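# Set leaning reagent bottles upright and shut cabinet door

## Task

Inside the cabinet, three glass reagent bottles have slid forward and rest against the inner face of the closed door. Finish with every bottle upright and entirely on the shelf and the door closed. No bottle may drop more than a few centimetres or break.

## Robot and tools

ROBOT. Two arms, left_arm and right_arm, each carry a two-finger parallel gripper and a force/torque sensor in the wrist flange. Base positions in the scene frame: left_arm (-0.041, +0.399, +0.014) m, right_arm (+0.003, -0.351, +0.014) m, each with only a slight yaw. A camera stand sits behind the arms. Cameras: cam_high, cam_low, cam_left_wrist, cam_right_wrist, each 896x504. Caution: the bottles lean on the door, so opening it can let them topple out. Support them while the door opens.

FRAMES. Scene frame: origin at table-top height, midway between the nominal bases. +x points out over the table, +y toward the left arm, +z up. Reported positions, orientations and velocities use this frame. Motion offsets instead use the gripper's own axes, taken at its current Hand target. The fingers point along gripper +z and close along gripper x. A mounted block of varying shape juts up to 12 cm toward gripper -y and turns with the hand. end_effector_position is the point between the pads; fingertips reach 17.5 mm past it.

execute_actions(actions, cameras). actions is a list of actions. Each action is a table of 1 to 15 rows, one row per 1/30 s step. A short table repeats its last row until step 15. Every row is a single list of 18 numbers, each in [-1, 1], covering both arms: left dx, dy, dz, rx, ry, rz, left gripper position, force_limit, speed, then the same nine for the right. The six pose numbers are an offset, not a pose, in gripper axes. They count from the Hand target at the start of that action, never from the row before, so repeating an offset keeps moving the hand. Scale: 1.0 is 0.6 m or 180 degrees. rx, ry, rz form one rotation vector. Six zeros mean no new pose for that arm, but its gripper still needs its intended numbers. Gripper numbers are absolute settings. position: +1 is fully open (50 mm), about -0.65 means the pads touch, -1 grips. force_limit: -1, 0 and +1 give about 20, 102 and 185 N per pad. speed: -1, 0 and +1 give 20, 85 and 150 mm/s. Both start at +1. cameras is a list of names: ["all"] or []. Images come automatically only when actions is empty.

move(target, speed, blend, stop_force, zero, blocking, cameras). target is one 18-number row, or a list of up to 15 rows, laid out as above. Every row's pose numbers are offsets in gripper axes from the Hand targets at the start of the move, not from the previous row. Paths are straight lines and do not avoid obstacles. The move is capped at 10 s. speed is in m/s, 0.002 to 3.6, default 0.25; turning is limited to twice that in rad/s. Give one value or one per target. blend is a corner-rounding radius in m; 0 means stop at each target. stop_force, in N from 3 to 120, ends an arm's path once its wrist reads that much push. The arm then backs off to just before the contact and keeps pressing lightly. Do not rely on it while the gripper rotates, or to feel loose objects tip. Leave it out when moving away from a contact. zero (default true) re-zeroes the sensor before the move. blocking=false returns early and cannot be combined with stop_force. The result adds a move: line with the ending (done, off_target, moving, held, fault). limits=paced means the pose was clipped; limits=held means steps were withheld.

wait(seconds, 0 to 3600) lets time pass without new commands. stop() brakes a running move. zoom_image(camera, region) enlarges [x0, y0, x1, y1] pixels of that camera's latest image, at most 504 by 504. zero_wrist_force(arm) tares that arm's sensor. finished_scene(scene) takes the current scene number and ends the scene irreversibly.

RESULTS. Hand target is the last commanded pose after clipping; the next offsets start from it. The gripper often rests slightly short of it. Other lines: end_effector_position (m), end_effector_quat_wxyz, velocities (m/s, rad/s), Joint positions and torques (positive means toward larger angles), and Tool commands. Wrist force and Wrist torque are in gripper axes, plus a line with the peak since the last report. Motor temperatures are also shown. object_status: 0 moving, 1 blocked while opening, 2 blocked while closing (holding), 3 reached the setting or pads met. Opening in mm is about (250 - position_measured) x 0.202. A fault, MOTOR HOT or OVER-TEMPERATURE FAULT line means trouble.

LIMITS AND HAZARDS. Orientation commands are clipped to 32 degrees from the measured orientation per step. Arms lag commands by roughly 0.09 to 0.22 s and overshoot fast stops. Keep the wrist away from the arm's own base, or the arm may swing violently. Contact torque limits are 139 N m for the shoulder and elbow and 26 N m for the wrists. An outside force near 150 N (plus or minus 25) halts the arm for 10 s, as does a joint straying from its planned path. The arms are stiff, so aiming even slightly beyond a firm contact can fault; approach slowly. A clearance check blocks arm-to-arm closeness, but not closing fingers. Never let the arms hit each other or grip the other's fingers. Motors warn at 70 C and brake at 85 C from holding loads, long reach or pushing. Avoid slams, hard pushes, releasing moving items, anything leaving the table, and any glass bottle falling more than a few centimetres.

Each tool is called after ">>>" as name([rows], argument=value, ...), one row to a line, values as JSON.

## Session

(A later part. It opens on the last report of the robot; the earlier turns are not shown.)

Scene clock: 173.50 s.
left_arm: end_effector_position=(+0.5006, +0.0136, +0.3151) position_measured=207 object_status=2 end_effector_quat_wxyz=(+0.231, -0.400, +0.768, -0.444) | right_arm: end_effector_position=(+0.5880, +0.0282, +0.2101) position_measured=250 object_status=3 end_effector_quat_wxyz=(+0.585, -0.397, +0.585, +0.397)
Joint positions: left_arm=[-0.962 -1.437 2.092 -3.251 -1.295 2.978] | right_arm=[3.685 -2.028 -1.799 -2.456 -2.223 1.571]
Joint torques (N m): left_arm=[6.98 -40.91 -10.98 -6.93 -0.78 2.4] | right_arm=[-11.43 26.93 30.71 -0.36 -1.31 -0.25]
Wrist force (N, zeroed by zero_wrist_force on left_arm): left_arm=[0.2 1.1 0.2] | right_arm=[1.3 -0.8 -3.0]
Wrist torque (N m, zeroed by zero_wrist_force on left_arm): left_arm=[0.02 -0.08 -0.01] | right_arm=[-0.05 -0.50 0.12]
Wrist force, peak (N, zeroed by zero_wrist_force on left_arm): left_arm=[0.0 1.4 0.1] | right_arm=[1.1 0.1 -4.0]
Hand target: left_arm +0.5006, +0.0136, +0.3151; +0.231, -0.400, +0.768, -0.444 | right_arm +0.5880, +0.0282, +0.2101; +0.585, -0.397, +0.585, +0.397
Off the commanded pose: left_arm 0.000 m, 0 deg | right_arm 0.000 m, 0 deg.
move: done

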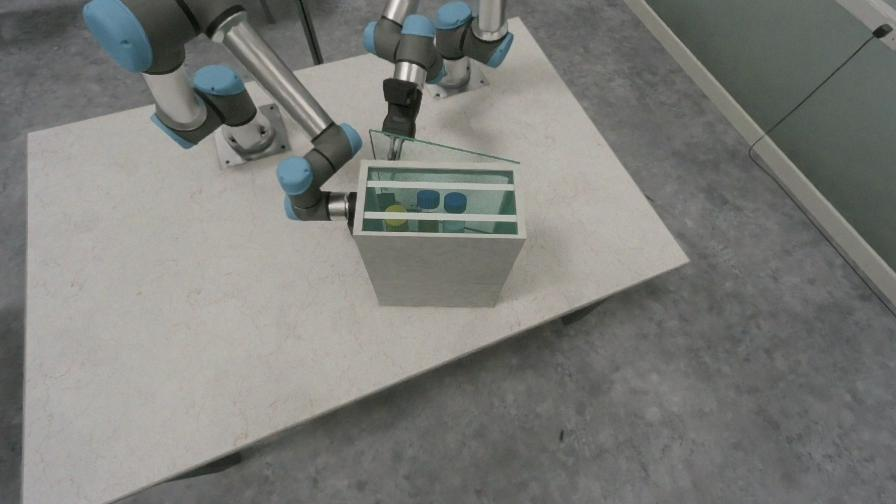

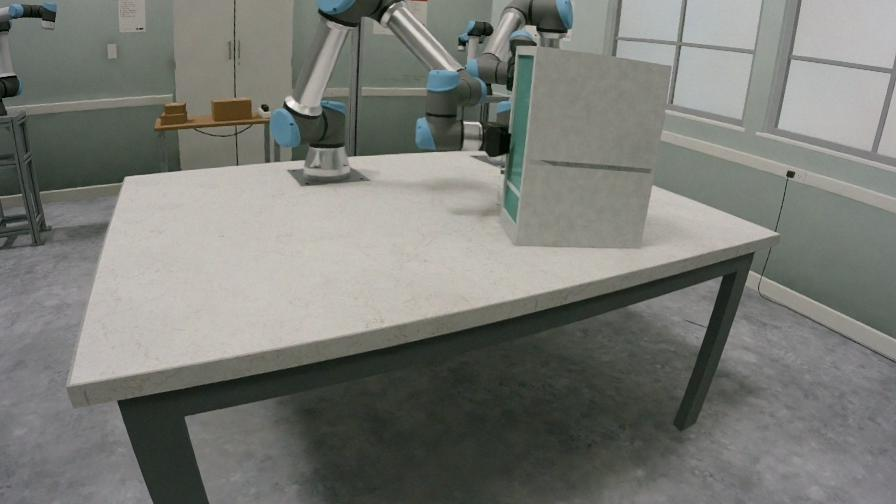

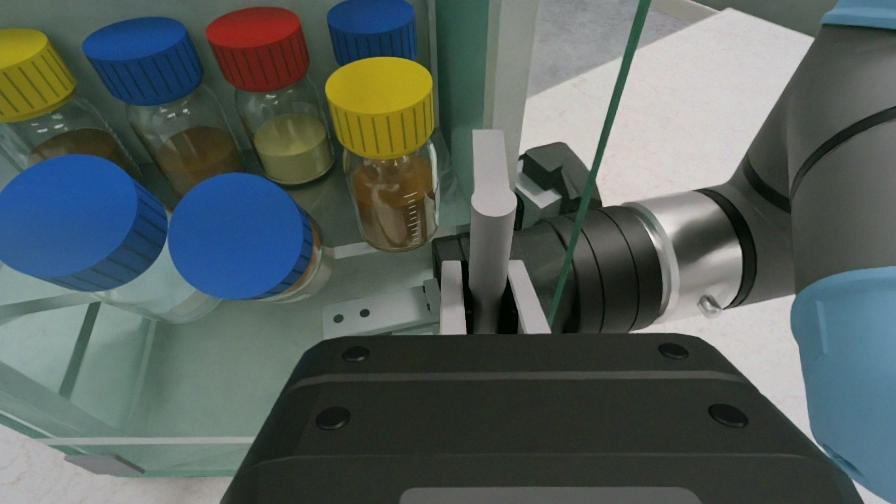

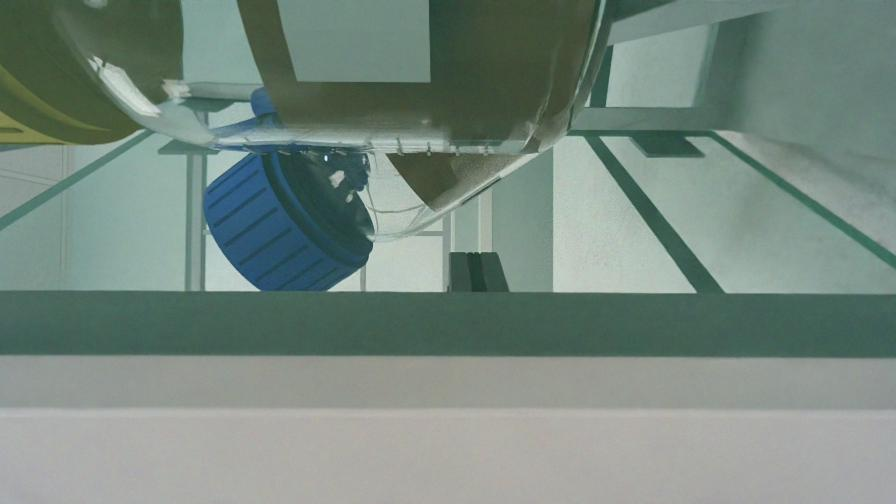

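>>> zoom_image(camera="cam_high", region=[340, 50, 460, 180])

>>> zoom_image(camera="cam_high", region=[270, 120, 400, 240])

>>> zoom_image(camera="cam_low", region=[400, 40, 560, 200])

Scaled by 3.877.

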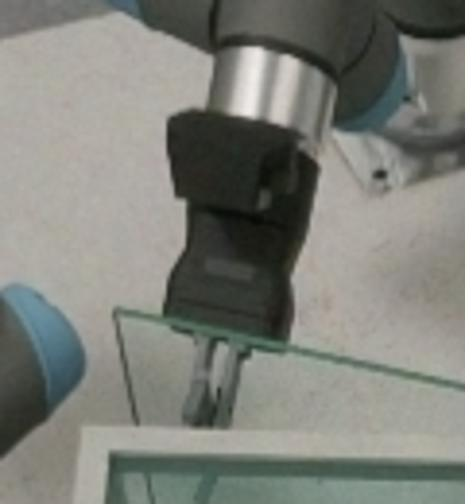

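Scaled by 3.877.

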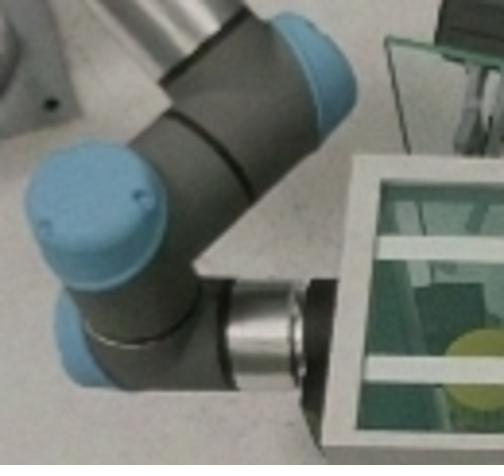

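Scaled by 3.150.

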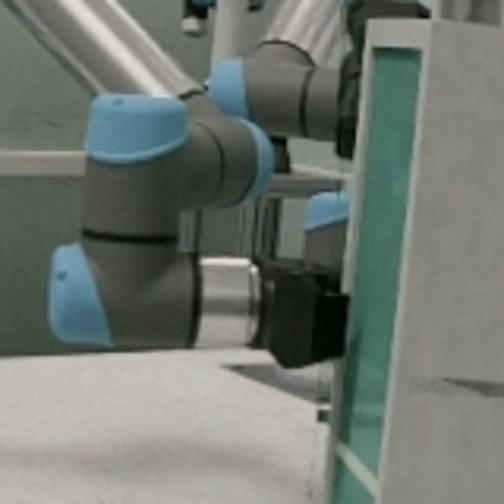

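>>> move([
  [0,0,0,0,0,0,-0.98,0,-0.6, 0,0,-0.2407,0,0,0,-1,-1,1],
  [0,0,0,0,0,0,-0.98,0,-0.6, 0.0285,0.0317,-0.235,0,0,-0.5,-1,-1,1],
], speed=[0.1,0.3], cameras=["cam_left_wrist","cam_low"])

Scene clock: 196.27 s.
left_arm: end_effector_position=(+0.5006, +0.0136, +0.3151) position_measured=207 object_status=2 end_effector_quat_wxyz=(+0.231, -0.400, +0.768, -0.444) | right_arm: end_effector_position=(+0.5184, -0.0959, +0.1929) position_measured=250 object_status=3 end_effector_quat_wxyz=(+0.695, -0.694, +0.133, -0.133)
Joint positions: left_arm=[-0.962 -1.437 2.092 -3.251 -1.295 2.978] | right_arm=[3.502 -1.888 -2.078 -2.316 -2.407 0]
Joint torques (N m): left_arm=[5.92 -42.11 -11.69 -6.72 -0.56 2.23] | right_arm=[11.54 45.5 27.83 -0.84 1.46 -1.83]
Wrist force (N, zeroed by zero_wrist_force on left_arm): left_arm=[0.0 0.3 0.3] | right_arm=[-1.0 -0.1 -3.0]
Wrist torque (N m, zeroed by zero_wrist_force on left_arm): left_arm=[-0.10 -0.06 -0.01] | right_arm=[0.03 -0.06 -0.13]
Wrist force, peak (N, zeroed by zero_wrist_force on left_arm): left_arm=[-0.2 1.3 0.2] | right_arm=[-0.8 -0.5 -3.7]
Hand target: left_arm +0.5006, +0.0136, +0.3151; +0.231, -0.400, +0.768, -0.444 | right_arm +0.5184, -0.0959, +0.1929; +0.695, -0.694, +0.133, -0.133
Off the commanded pose: left_arm 0.000 m, 0 deg | right_arm 0.000 m, 0 deg.
move: done
Images, in order (width x height): cam_low 896x504, cam_left_wrist 896x504.

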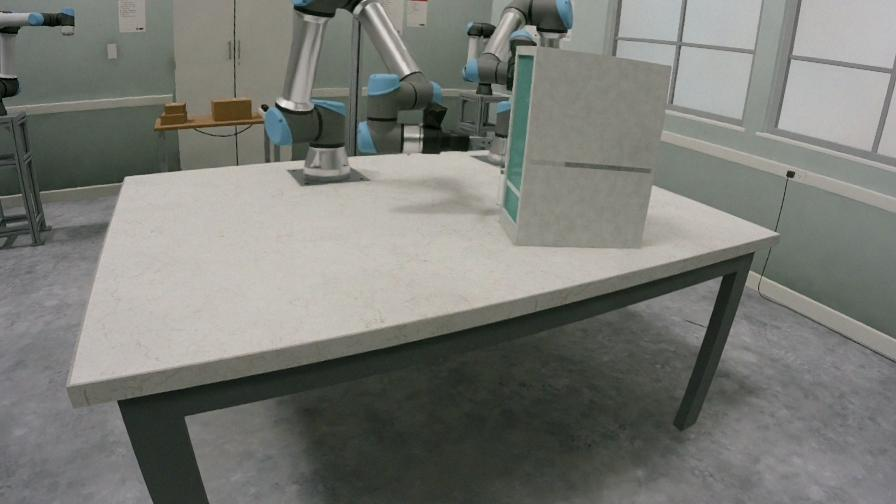

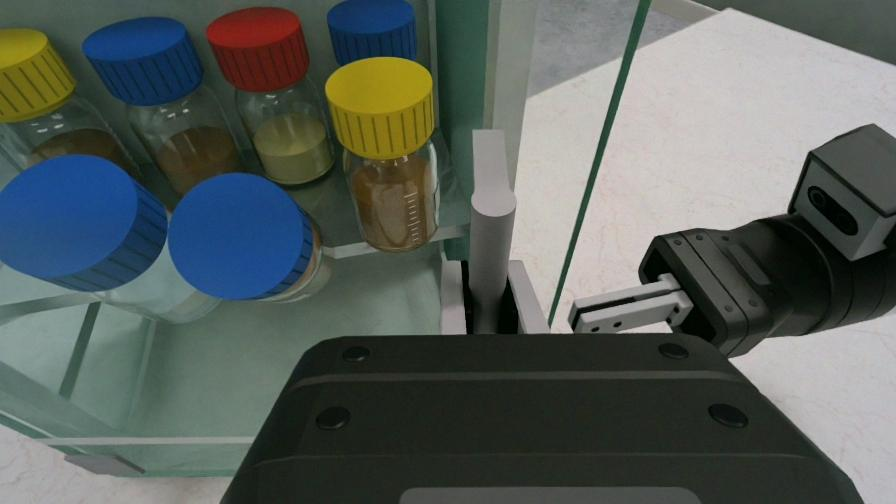

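>>> move(target=[-0.00395,0.01227,-0.02126,0,0.01395,0.00806,-0.98,0,-0.6, -0.0017,0,0,0,0.0556,0,-1,-1,1], speed=0.02, cameras=["cam_left_wrist","cam_high"])

Scene clock: 201.57 s.
left_arm: end_effector_position=(+0.4899, +0.0240, +0.3151) position_measured=207 object_status=2 end_effector_quat_wxyz=(+0.220, -0.380, +0.778, -0.450) | right_arm: end_effector_position=(+0.5174, -0.0955, +0.1929) position_measured=250 object_status=3 end_effector_quat_wxyz=(+0.680, -0.680, +0.193, -0.193)
Joint positions: left_arm=[-0.941 -1.467 2.128 -3.267 -1.356 3.016] | right_arm=[3.595 -1.809 -2.192 -2.282 -2.139 0]
Joint torques (N m): left_arm=[4.87 -40.79 -11.29 -6.94 -2.16 2.39] | right_arm=[10.32 41.6 8.96 4.57 1.25 -1.39]
Wrist force (N, zeroed by zero_wrist_force on left_arm): left_arm=[-4.2 0.8 0.9] | right_arm=[-1.2 -0.5 -3.5]
Wrist torque (N m, zeroed by zero_wrist_force on left_arm): left_arm=[-0.02 -0.10 -0.01] | right_arm=[-0.03 -0.02 -0.13]
Wrist force, peak (N, zeroed by zero_wrist_force on left_arm): left_arm=[-4.5 1.0 1.2] | right_arm=[-1.1 -0.4 -3.7]
Hand target: left_arm +0.4899, +0.0240, +0.3151; +0.220, -0.380, +0.778, -0.450 | right_arm +0.5174, -0.0955, +0.1929; +0.680, -0.680, +0.193, -0.193
Off the commanded pose: left_arm 0.000 m, 0 deg | right_arm 0.000 m, 0 deg.
move: done
Images, in order (width x height): cam_high 896x504, cam_left_wrist 896x504.

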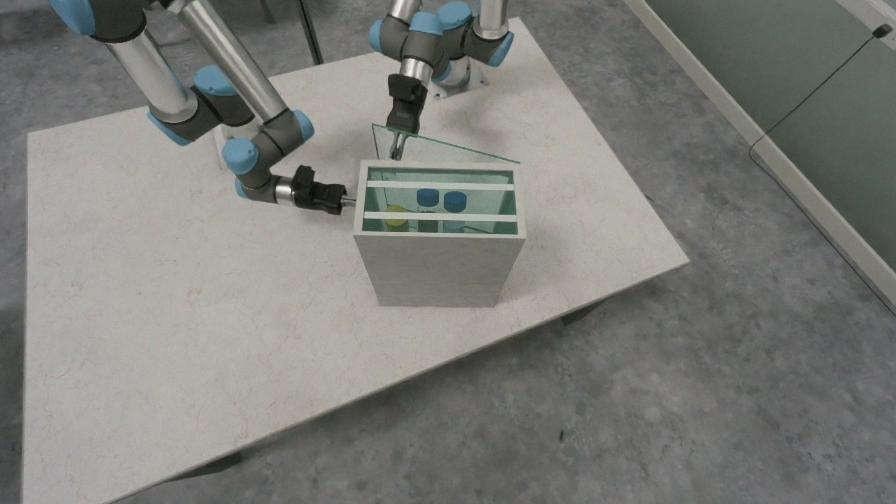

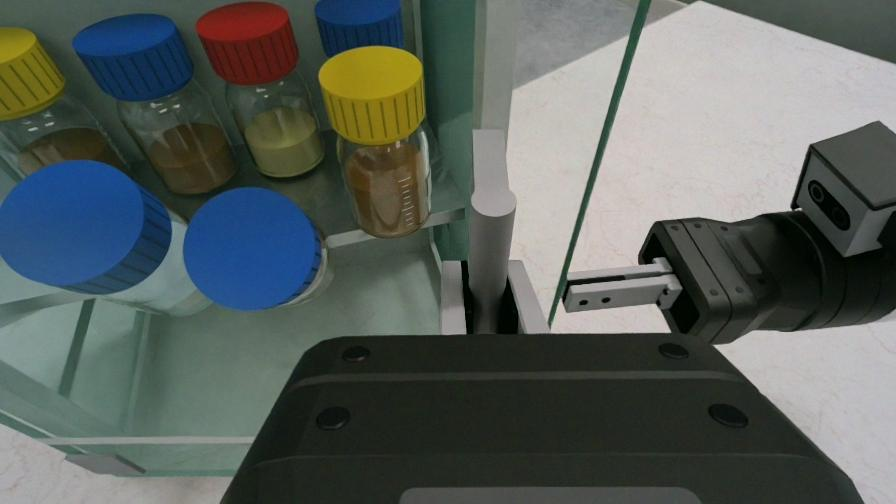

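>>> zoom_image(camera="cam_left_wrist", region=[160, 160, 380, 330])

>>> zoom_image(camera="cam_left_wrist", region=[0, 140, 220, 340])

Scaled by 2.291.

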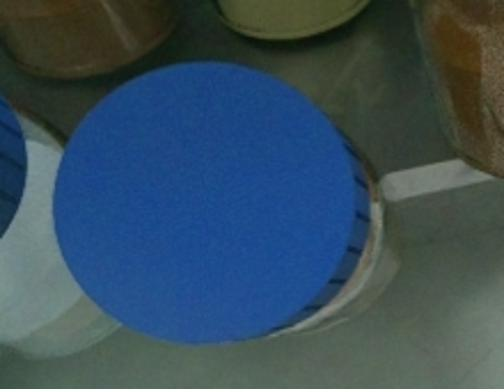

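Scaled by 2.291.

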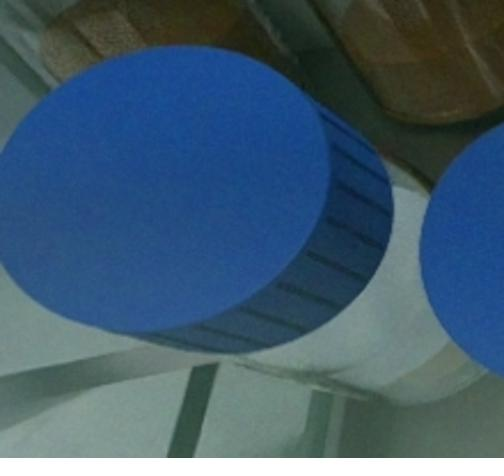

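>>> move(target=[-0.0003,0,0,0,0,0,-0.98,0,-0.6, 0,0,0.2192,0,0,0,-1,-1,1], speed=0.08, stop_force=6, cameras=["cam_left_wrist","cam_right_wrist"])

Scene clock: 206.27 s.
left_arm: end_effector_position=(+0.4900, +0.0241, +0.3151) position_measured=207 object_status=2 end_effector_quat_wxyz=(+0.220, -0.380, +0.778, -0.450) | right_arm: end_effector_position=(+0.5864, +0.0165, +0.1930) position_measured=250 object_status=3 end_effector_quat_wxyz=(+0.680, -0.680, +0.193, -0.193)
Joint positions: left_arm=[-0.941 -1.467 2.128 -3.267 -1.357 3.016] | right_arm=[3.749 -1.984 -1.928 -2.37 -1.985 0]
Joint torques (N m): left_arm=[7.42 -17.49 -33.93 -6.84 -0.61 2.35] | right_arm=[11.3 23.93 29.34 -0.01 1.39 -1.53]
Wrist force (N, zeroed by zero_wrist_force on left_arm): left_arm=[1.2 0.8 -0.3] | right_arm=[-1.2 -0.4 -4.0]
Wrist torque (N m, zeroed by zero_wrist_force on left_arm): left_arm=[-0.03 -0.14 -0.01] | right_arm=[0.00 -0.03 -0.13]
Wrist force, peak (N, zeroed by zero_wrist_force on left_arm): left_arm=[-4.8 1.1 1.1] | right_arm=[-1.3 -0.3 -4.3]
Hand target: left_arm +0.4900, +0.0241, +0.3151; +0.220, -0.380, +0.778, -0.450 | right_arm +0.5864, +0.0165, +0.1930; +0.680, -0.680, +0.193, -0.193
Off the commanded pose: left_arm 0.000 m, 0 deg | right_arm 0.000 m, 0 deg.
move: done

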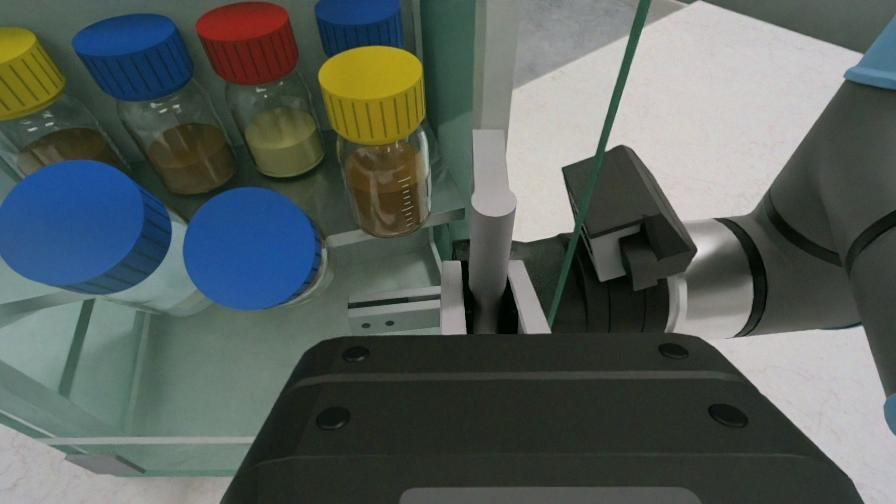

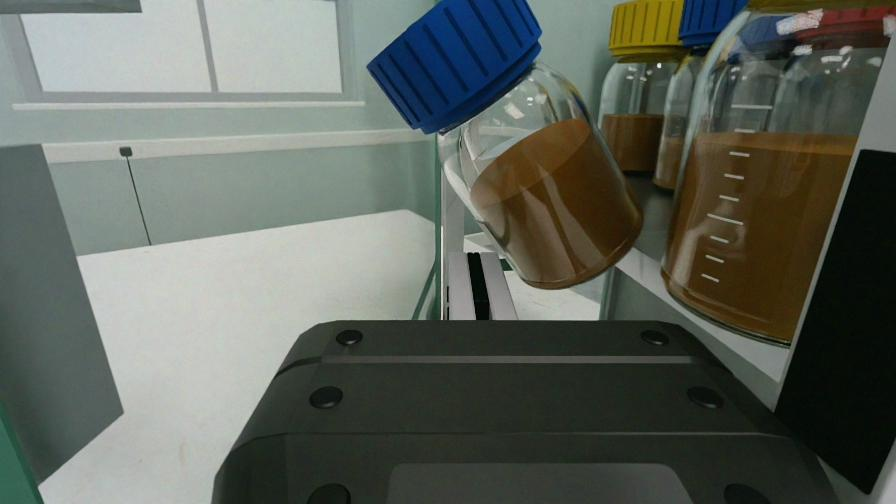

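>>> zoom_image(camera="cam_right_wrist", region=[360, 0, 720, 340])

Scaled by 1.400.

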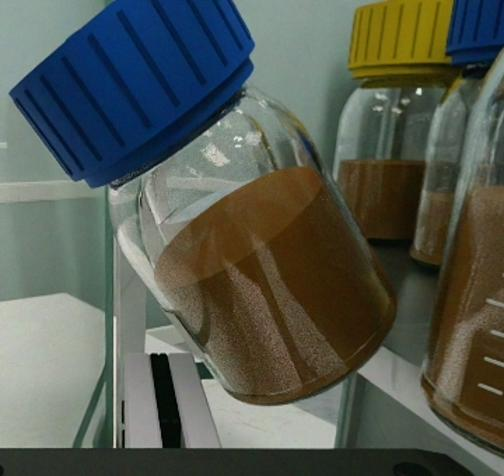

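>>> move(target=[-0.0018,0.00593,-0.01028,0,0.00674,0.00389,-0.98,0,-0.6, 0,0,-0.0333,0,0,0,-1,-1,1], speed=0.015, cameras=["cam_left_wrist","cam_right_wrist"])

Scene clock: 214.30 s.
left_arm: end_effector_position=(+0.4851, +0.0293, +0.3151) position_measured=207 object_status=2 end_effector_quat_wxyz=(+0.214, -0.371, +0.782, -0.452) | right_arm: end_effector_position=(+0.5760, -0.0004, +0.1929) position_measured=250 object_status=3 end_effector_quat_wxyz=(+0.680, -0.680, +0.193, -0.193)
Joint positions: left_arm=[-0.929 -1.481 2.145 -3.273 -1.388 3.035] | right_arm=[3.73 -1.956 -1.973 -2.354 -2.004 0]
Joint torques (N m): left_arm=[6.67 -39.52 -11.57 -6.97 -1.05 2.16] | right_arm=[-11.66 50.44 12.37 4.62 -1.29 -1.2]
Wrist force (N, zeroed by zero_wrist_force on left_arm): left_arm=[-1.1 0.9 0.4] | right_arm=[-1.1 -0.2 -3.6]
Wrist torque (N m, zeroed by zero_wrist_force on left_arm): left_arm=[-0.01 -0.04 -0.01] | right_arm=[0.02 -0.04 -0.13]
Wrist force, peak (N, zeroed by zero_wrist_force on left_arm): left_arm=[1.5 1.1 0.4] | right_arm=[-0.9 -0.5 -3.8]
Hand target: left_arm +0.4850, +0.0293, +0.3151; +0.214, -0.371, +0.782, -0.452 | right_arm +0.5759, -0.0005, +0.1929; +0.680, -0.680, +0.193, -0.193
Off the commanded pose: left_arm 0.000 m, 0 deg | right_arm 0.000 m, 0 deg.
move: done

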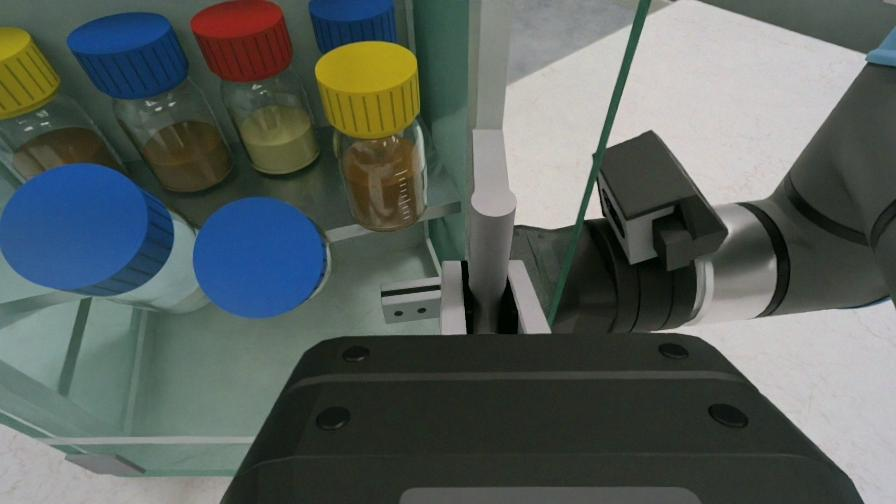

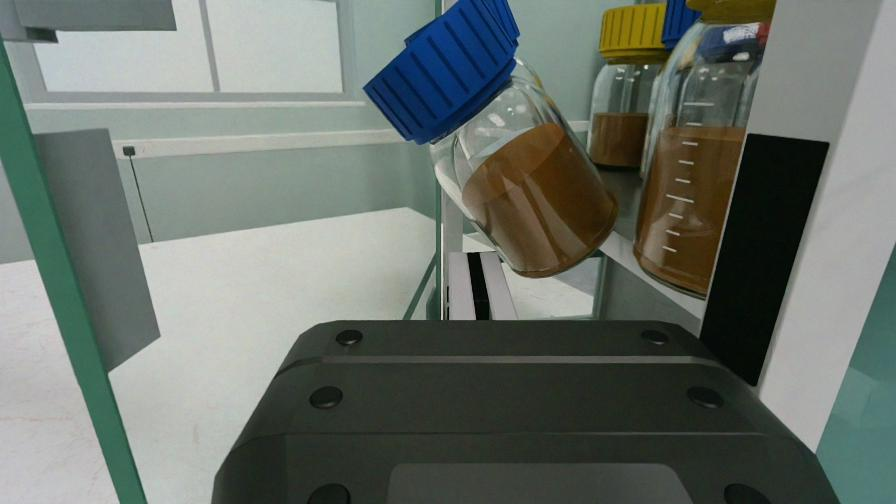

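>>> move(target=[-0.0018,0.00593,-0.01028,0,0.00674,0.00389,-0.98,0,-0.6, 0,0,0,0,0,0,-1,-1,1], speed=0.015, cameras=["cam_left_wrist","cam_right_wrist"])

>>> zoom_image(camera="cam_right_wrist", region=[340, 0, 700, 330])

Scene clock: 215.93 s.
left_arm: end_effector_position=(+0.4803, +0.0346, +0.3151) position_measured=207 object_status=2 end_effector_quat_wxyz=(+0.209, -0.361, +0.787, -0.455) | right_arm: end_effector_position=(+0.5759, -0.0005, +0.1929) position_measured=250 object_status=3 end_effector_quat_wxyz=(+0.680, -0.680, +0.193, -0.193)
Joint positions: left_arm=[-0.917 -1.495 2.16 -3.279 -1.42 3.054] | right_arm=[3.73 -1.956 -1.973 -2.353 -2.004 0]
Joint torques (N m): left_arm=[5.23 -38.18 -10.94 -6.84 -1.88 2.45] | right_arm=[-11.49 50.11 10.19 4.75 -1.14 0.14]
Wrist force (N, zeroed by zero_wrist_force on left_arm): left_arm=[-2.2 0.7 0.5] | right_arm=[-1.0 -0.4 -3.3]
Wrist torque (N m, zeroed by zero_wrist_force on left_arm): left_arm=[-0.05 -0.06 0.00] | right_arm=[-0.01 -0.05 -0.13]
Wrist force, peak (N, zeroed by zero_wrist_force on left_arm): left_arm=[-2.1 1.3 0.5] | right_arm=[-1.3 -0.6 -3.7]
Hand target: left_arm +0.4802, +0.0347, +0.3151; +0.209, -0.361, +0.787, -0.455 | right_arm +0.5759, -0.0005, +0.1929; +0.680, -0.680, +0.193, -0.193
Off the commanded pose: left_arm 0.000 m, 0 deg | right_arm 0.000 m, 0 deg.
move: done

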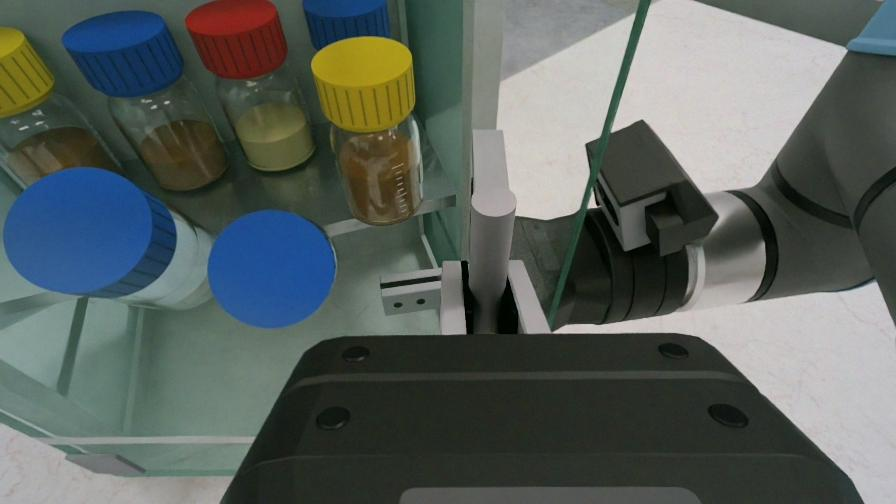

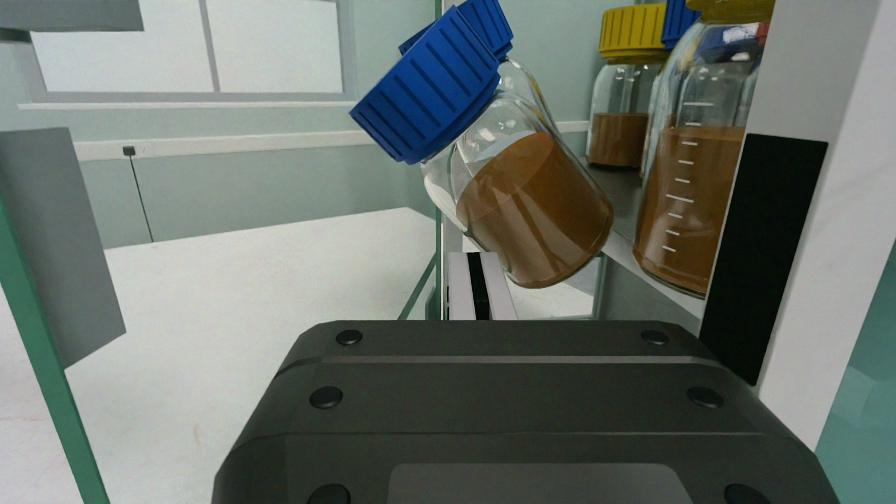

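Scaled by 1.400.

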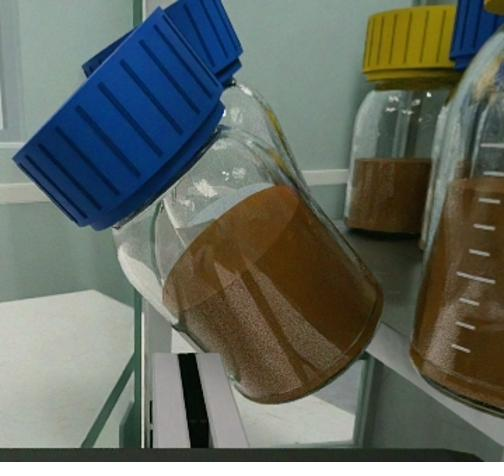

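>>> move(target=[0,0,0,0,0,0,-0.98,0,-0.6, -0.0198,0.0048,-0.004,0,-0.05,0,-1,-1,1], speed=0.05)

>>> move(target=[0,0,0,0,0,0,-0.98,0,-0.6, 0,0,0.0894,0,0,0,-1,-1,1], speed=0.05, stop_force=5, cameras=["cam_left_wrist","cam_right_wrist"])

>>> zoom_image(camera="cam_right_wrist", region=[300, 60, 740, 340])

Scene clock: 219.63 s.
left_arm: end_effector_position=(+0.4802, +0.0347, +0.3151) position_measured=207 object_status=2 end_effector_quat_wxyz=(+0.209, -0.361, +0.787, -0.455) | right_arm: end_effector_position=(+0.5646, +0.0037, +0.1901) position_measured=250 object_status=3 end_effector_quat_wxyz=(+0.693, -0.693, +0.139, -0.139)
Joint positions: left_arm=[-0.916 -1.495 2.161 -3.279 -1.42 3.054] | right_arm=[3.674 -1.999 -1.915 -2.369 -2.217 0]
Joint torques (N m): left_arm=[5.43 -38.12 -11.91 -6.94 -1.62 2.38] | right_arm=[-11.31 23.89 29.89 -0.34 -1.2 -0.6]
Wrist force (N, zeroed by zero_wrist_force on left_arm): left_arm=[-2.4 0.9 0.4] | right_arm=[-0.9 -0.4 -3.4]
Wrist torque (N m, zeroed by zero_wrist_force on left_arm): left_arm=[-0.02 -0.07 -0.01] | right_arm=[-0.02 -0.07 -0.13]
Wrist force, peak (N, zeroed by zero_wrist_force on left_arm): left_arm=[-2.6 1.5 0.4] | right_arm=[-1.0 -0.5 -3.8]
Hand target: left_arm +0.4802, +0.0347, +0.3151; +0.209, -0.361, +0.787, -0.455 | right_arm +0.5646, +0.0037, +0.1901; +0.693, -0.693, +0.139, -0.139
Off the commanded pose: left_arm 0.000 m, 0 deg | right_arm 0.000 m, 0 deg.
move: done

Scene clock: 221.80 s.
left_arm: end_effector_position=(+0.4802, +0.0347, +0.3151) position_measured=207 object_status=2 end_effector_quat_wxyz=(+0.209, -0.361, +0.787, -0.455) | right_arm: end_effector_position=(+0.5852, +0.0532, +0.1901) position_measured=250 object_status=3 end_effector_quat_wxyz=(+0.693, -0.693, +0.139, -0.139)
Joint positions: left_arm=[-0.916 -1.495 2.161 -3.279 -1.42 3.054] | right_arm=[3.739 -2.062 -1.81 -2.411 -2.153 0]
Joint torques (N m): left_arm=[6.5 -37.97 -10.64 -6.98 -1.46 2.21] | right_arm=[11.84 27.81 29.86 -0.19 1.41 -1.58]
Wrist force (N, zeroed by zero_wrist_force on left_arm): left_arm=[-2.3 0.9 -0.1] | right_arm=[-0.8 -0.5 -3.6]
Wrist torque (N m, zeroed by zero_wrist_force on left_arm): left_arm=[-0.01 -0.08 -0.01] | right_arm=[-0.02 -0.07 -0.12]
Wrist force, peak (N, zeroed by zero_wrist_force on left_arm): left_arm=[-2.7 1.4 0.5] | right_arm=[-0.7 -0.5 -4.2]
Hand target: left_arm +0.4802, +0.0347, +0.3151; +0.209, -0.361, +0.787, -0.455 | right_arm +0.5852, +0.0532, +0.1901; +0.693, -0.693, +0.139, -0.139
Off the commanded pose: left_arm 0.000 m, 0 deg | right_arm 0.000 m, 0 deg.
move: done

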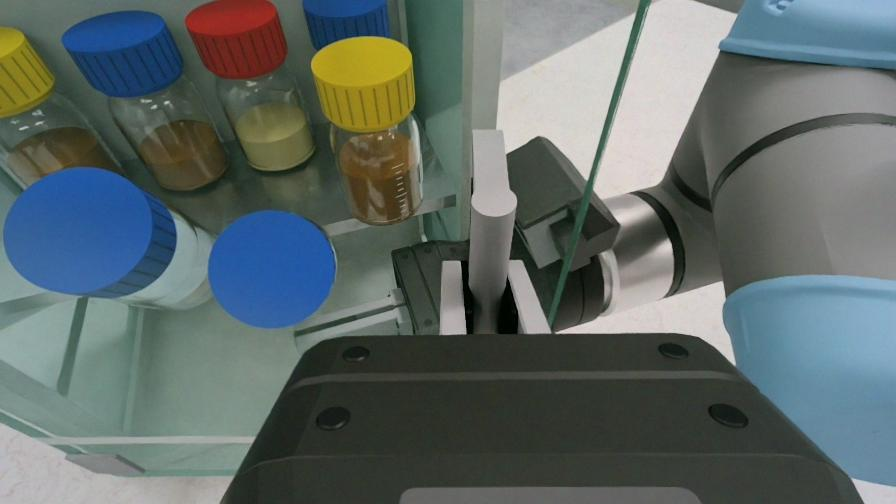

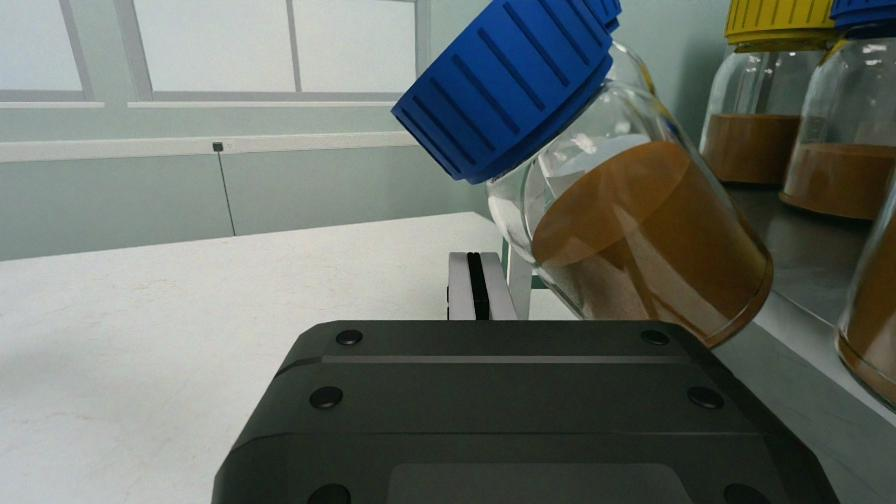

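Scaled by 1.145.

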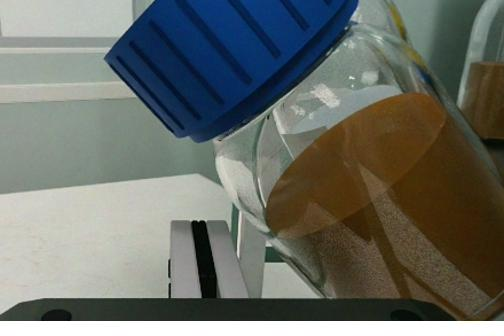

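>>> move(target=[0,0,0,0,0,0,-0.98,0,-0.6, 0,-0.0133,0,0,0,0,-1,-1,1], speed=0.03, stop_force=8, cameras=["cam_right_wrist"])

>>> move(target=[0,0,0,0,0,0,-0.98,0,-0.6, 0.0373,0,0.0013,0,0.0589,0,-1,-1,1], speed=0.025, stop_force=12, cameras=["cam_left_wrist","cam_right_wrist"])

Scene clock: 224.73 s.
left_arm: end_effector_position=(+0.4802, +0.0347, +0.3151) position_measured=207 object_status=2 end_effector_quat_wxyz=(+0.209, -0.361, +0.787, -0.455) | right_arm: end_effector_position=(+0.5852, +0.0532, +0.1981) position_measured=250 object_status=3 end_effector_quat_wxyz=(+0.693, -0.693, +0.139, -0.139)
Joint positions: left_arm=[-0.916 -1.495 2.161 -3.279 -1.42 3.054] | right_arm=[3.739 -2.049 -1.805 -2.429 -2.152 0]
Joint torques (N m): left_arm=[6.45 -37.3 -10.91 -6.86 -1.41 2.36] | right_arm=[11.19 55.92 30.4 -0.11 0.82 0.09]
Wrist force (N, zeroed by zero_wrist_force on left_arm): left_arm=[-2.6 0.7 0.4] | right_arm=[-1.2 0.2 -3.6]
Wrist torque (N m, zeroed by zero_wrist_force on left_arm): left_arm=[-0.05 -0.03 -0.01] | right_arm=[0.00 -0.06 -0.12]
Wrist force, peak (N, zeroed by zero_wrist_force on left_arm): left_arm=[-2.6 1.1 0.4] | right_arm=[-1.1 0.3 -4.0]
Hand target: left_arm +0.4802, +0.0347, +0.3151; +0.209, -0.361, +0.787, -0.455 | right_arm +0.5852, +0.0532, +0.1981; +0.693, -0.693, +0.139, -0.139
Off the commanded pose: left_arm 0.000 m, 0 deg | right_arm 0.000 m, 0 deg.
move: done

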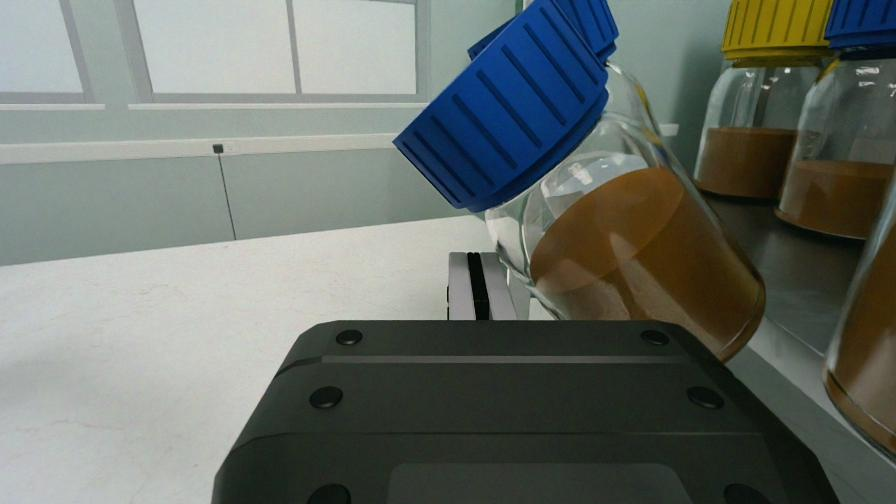

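Scene clock: 229.27 s.
left_arm: end_effector_position=(+0.4802, +0.0347, +0.3151) position_measured=207 object_status=2 end_effector_quat_wxyz=(+0.209, -0.361, +0.787, -0.455) | right_arm: end_effector_position=(+0.6062, +0.0453, +0.1981) position_measured=250 object_status=3 end_effector_quat_wxyz=(+0.678, -0.678, +0.202, -0.202)
Joint positions: left_arm=[-0.916 -1.495 2.161 -3.279 -1.42 3.054] | right_arm=[3.789 -2.021 -1.852 -2.411 -1.917 0]
Joint torques (N m): left_arm=[5.72 -37.54 -11.03 -6.74 -1.38 2.54] | right_arm=[10.06 55.06 12.3 5.08 1.89 -0.62]
Wrist force (N, zeroed by zero_wrist_force on left_arm): left_arm=[-2.3 0.9 0.9] | right_arm=[-3.1 0.1 -3.7]
Wrist torque (N m, zeroed by zero_wrist_force on left_arm): left_arm=[0.02 -0.09 -0.02] | right_arm=[-0.06 -0.09 -0.13]
Wrist force, peak (N, zeroed by zero_wrist_force on left_arm): left_arm=[-2.6 0.8 1.1] | right_arm=[-3.5 0.3 -4.0]
Hand target: left_arm +0.4802, +0.0347, +0.3151; +0.209, -0.361, +0.787, -0.455 | right_arm +0.6062, +0.0453, +0.1981; +0.678, -0.678, +0.202, -0.202
Off the commanded pose: left_arm 0.000 m, 0 deg | right_arm 0.000 m, 0 deg.
move: done

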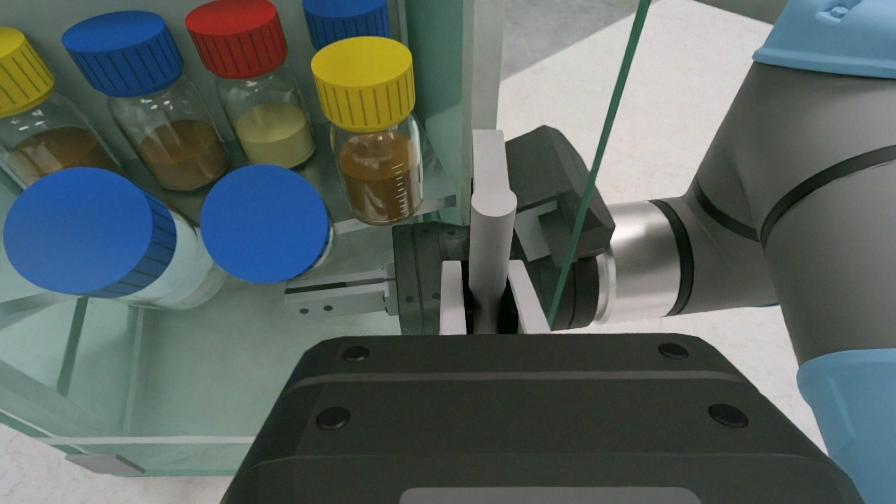

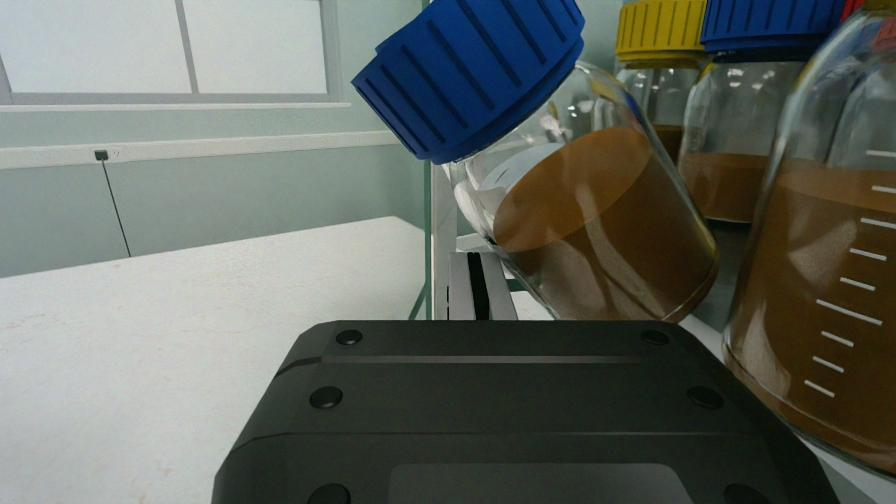

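>>> move(target=[0,0,0,0,0,0,-0.98,0,-0.6, 0.01785,0,0.00588,0,0.03,0,-1,-1,1], speed=0.025, stop_force=12, cameras=["cam_left_wrist","cam_right_wrist"])

Scene clock: 232.60 s.
left_arm: end_effector_position=(+0.4802, +0.0347, +0.3151) position_measured=207 object_status=2 end_effector_quat_wxyz=(+0.209, -0.361, +0.787, -0.455) | right_arm: end_effector_position=(+0.6170, +0.0424, +0.1981) position_measured=250 object_status=3 end_effector_quat_wxyz=(+0.667, -0.667, +0.234, -0.234)
Joint positions: left_arm=[-0.916 -1.495 2.161 -3.279 -1.42 3.054] | right_arm=[3.819 -2.013 -1.864 -2.406 -1.793 0]
Joint torques (N m): left_arm=[5.27 -36.15 -11.67 -6.69 -1.36 2.27] | right_arm=[11.03 54.73 12.53 5.12 1.8 -0.31]
Wrist force (N, zeroed by zero_wrist_force on left_arm): left_arm=[-2.2 0.7 0.9] | right_arm=[-2.9 0.2 -3.7]
Wrist torque (N m, zeroed by zero_wrist_force on left_arm): left_arm=[0.00 -0.09 -0.03] | right_arm=[-0.04 -0.07 -0.14]
Wrist force, peak (N, zeroed by zero_wrist_force on left_arm): left_arm=[-2.8 0.8 1.0] | right_arm=[-3.6 -0.1 -3.7]
Hand target: left_arm +0.4802, +0.0347, +0.3151; +0.209, -0.361, +0.787, -0.455 | right_arm +0.6170, +0.0424, +0.1981; +0.667, -0.667, +0.234, -0.234
Off the commanded pose: left_arm 0.000 m, 0 deg | right_arm 0.000 m, 0 deg.
move: done

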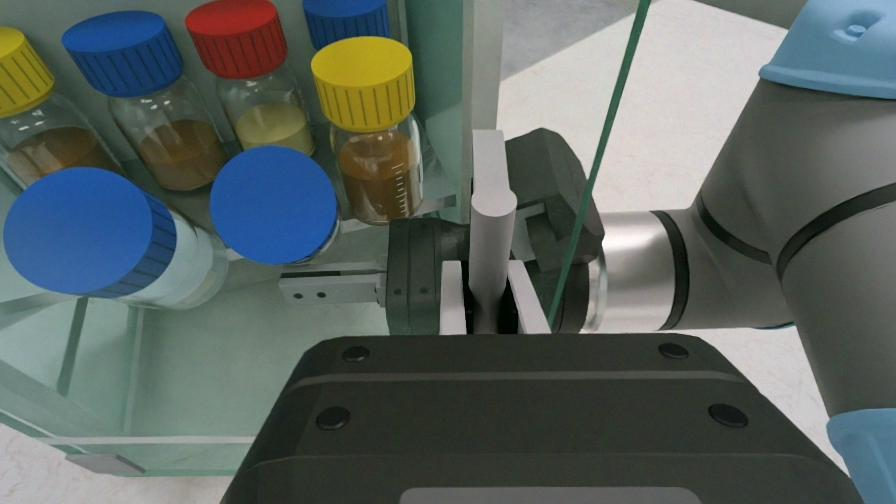

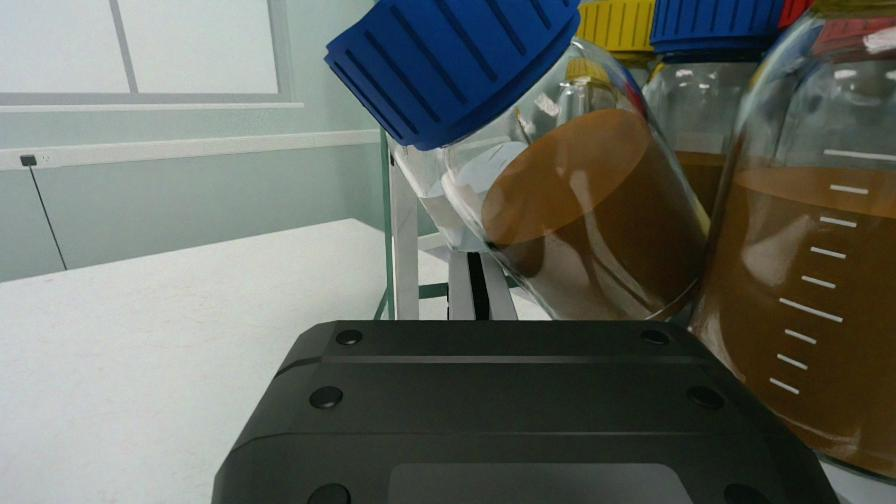

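>>> zoom_image(camera="cam_left_wrist", region=[180, 130, 440, 330])

>>> zoom_image(camera="cam_right_wrist", region=[300, 0, 760, 340])

Scaled by 1.938.

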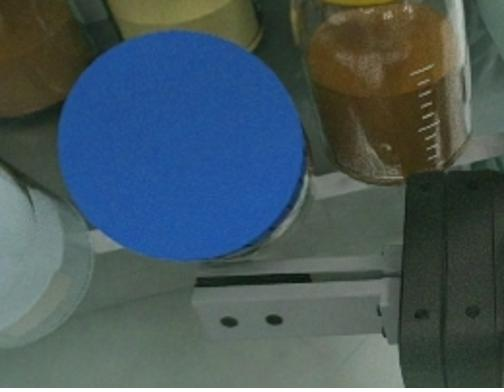

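Scaled by 1.096.

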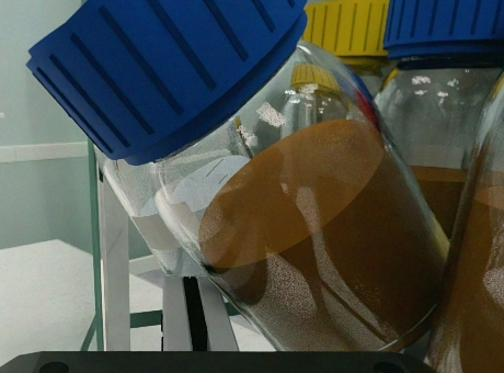

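>>> move(target=[0,0,0,0,0,0,-0.98,0,-0.6, 0.00682,0,-0.01605,0,0.0083,0,-1,-1,1], speed=0.025, cameras=["cam_left_wrist","cam_right_wrist"])

Scene clock: 235.57 s.
left_arm: end_effector_position=(+0.4802, +0.0347, +0.3151) position_measured=207 object_status=2 end_effector_quat_wxyz=(+0.209, -0.361, +0.787, -0.455) | right_arm: end_effector_position=(+0.6143, +0.0324, +0.1981) position_measured=250 object_status=3 end_effector_quat_wxyz=(+0.664, -0.664, +0.242, -0.243)
Joint positions: left_arm=[-0.916 -1.495 2.161 -3.279 -1.42 3.054] | right_arm=[3.82 -1.995 -1.893 -2.395 -1.766 0]
Joint torques (N m): left_arm=[6.07 -36.12 -12.01 -6.8 -1.45 2.33] | right_arm=[9.78 51.98 10.35 5.22 1.83 -0.68]
Wrist force (N, zeroed by zero_wrist_force on left_arm): left_arm=[-2.3 0.7 0.8] | right_arm=[-3.3 0.1 -3.2]
Wrist torque (N m, zeroed by zero_wrist_force on left_arm): left_arm=[-0.02 -0.08 -0.02] | right_arm=[-0.06 -0.04 -0.14]
Wrist force, peak (N, zeroed by zero_wrist_force on left_arm): left_arm=[-2.6 0.9 1.3] | right_arm=[-3.4 0.2 -3.8]
Hand target: left_arm +0.4802, +0.0347, +0.3151; +0.209, -0.361, +0.787, -0.455 | right_arm +0.6142, +0.0323, +0.1981; +0.664, -0.664, +0.242, -0.243
Off the commanded pose: left_arm 0.000 m, 0 deg | right_arm 0.000 m, 0 deg.
move: done

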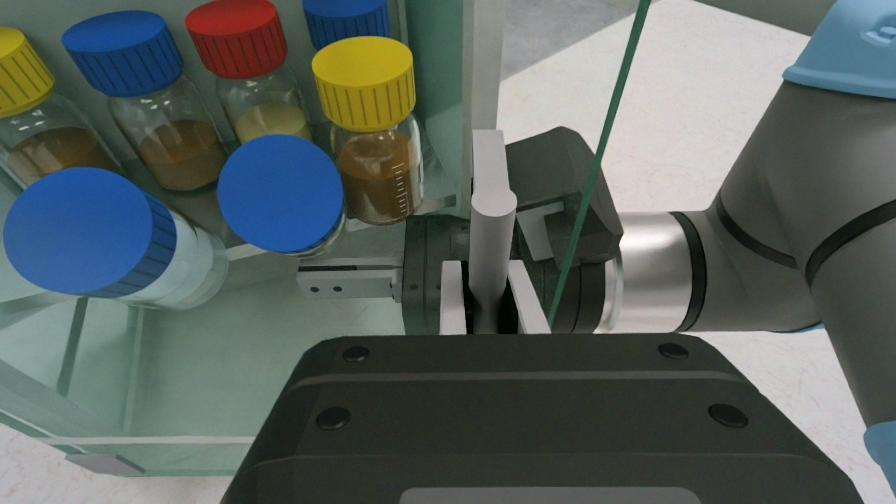

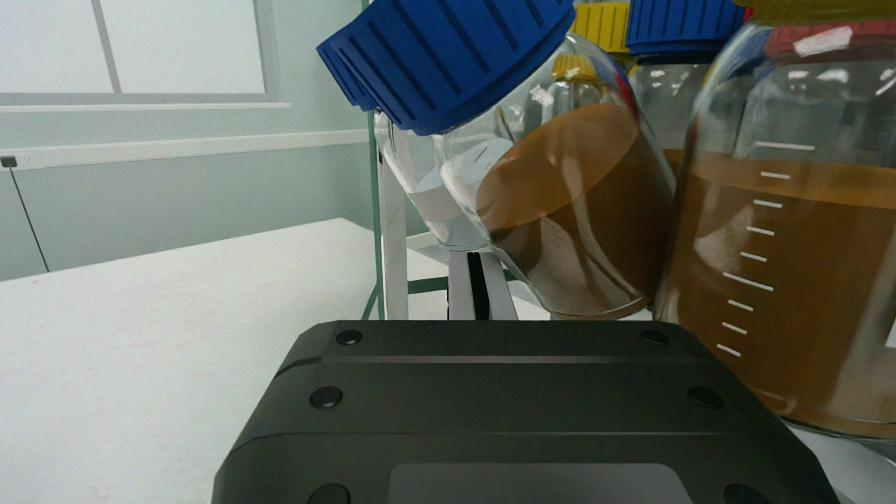

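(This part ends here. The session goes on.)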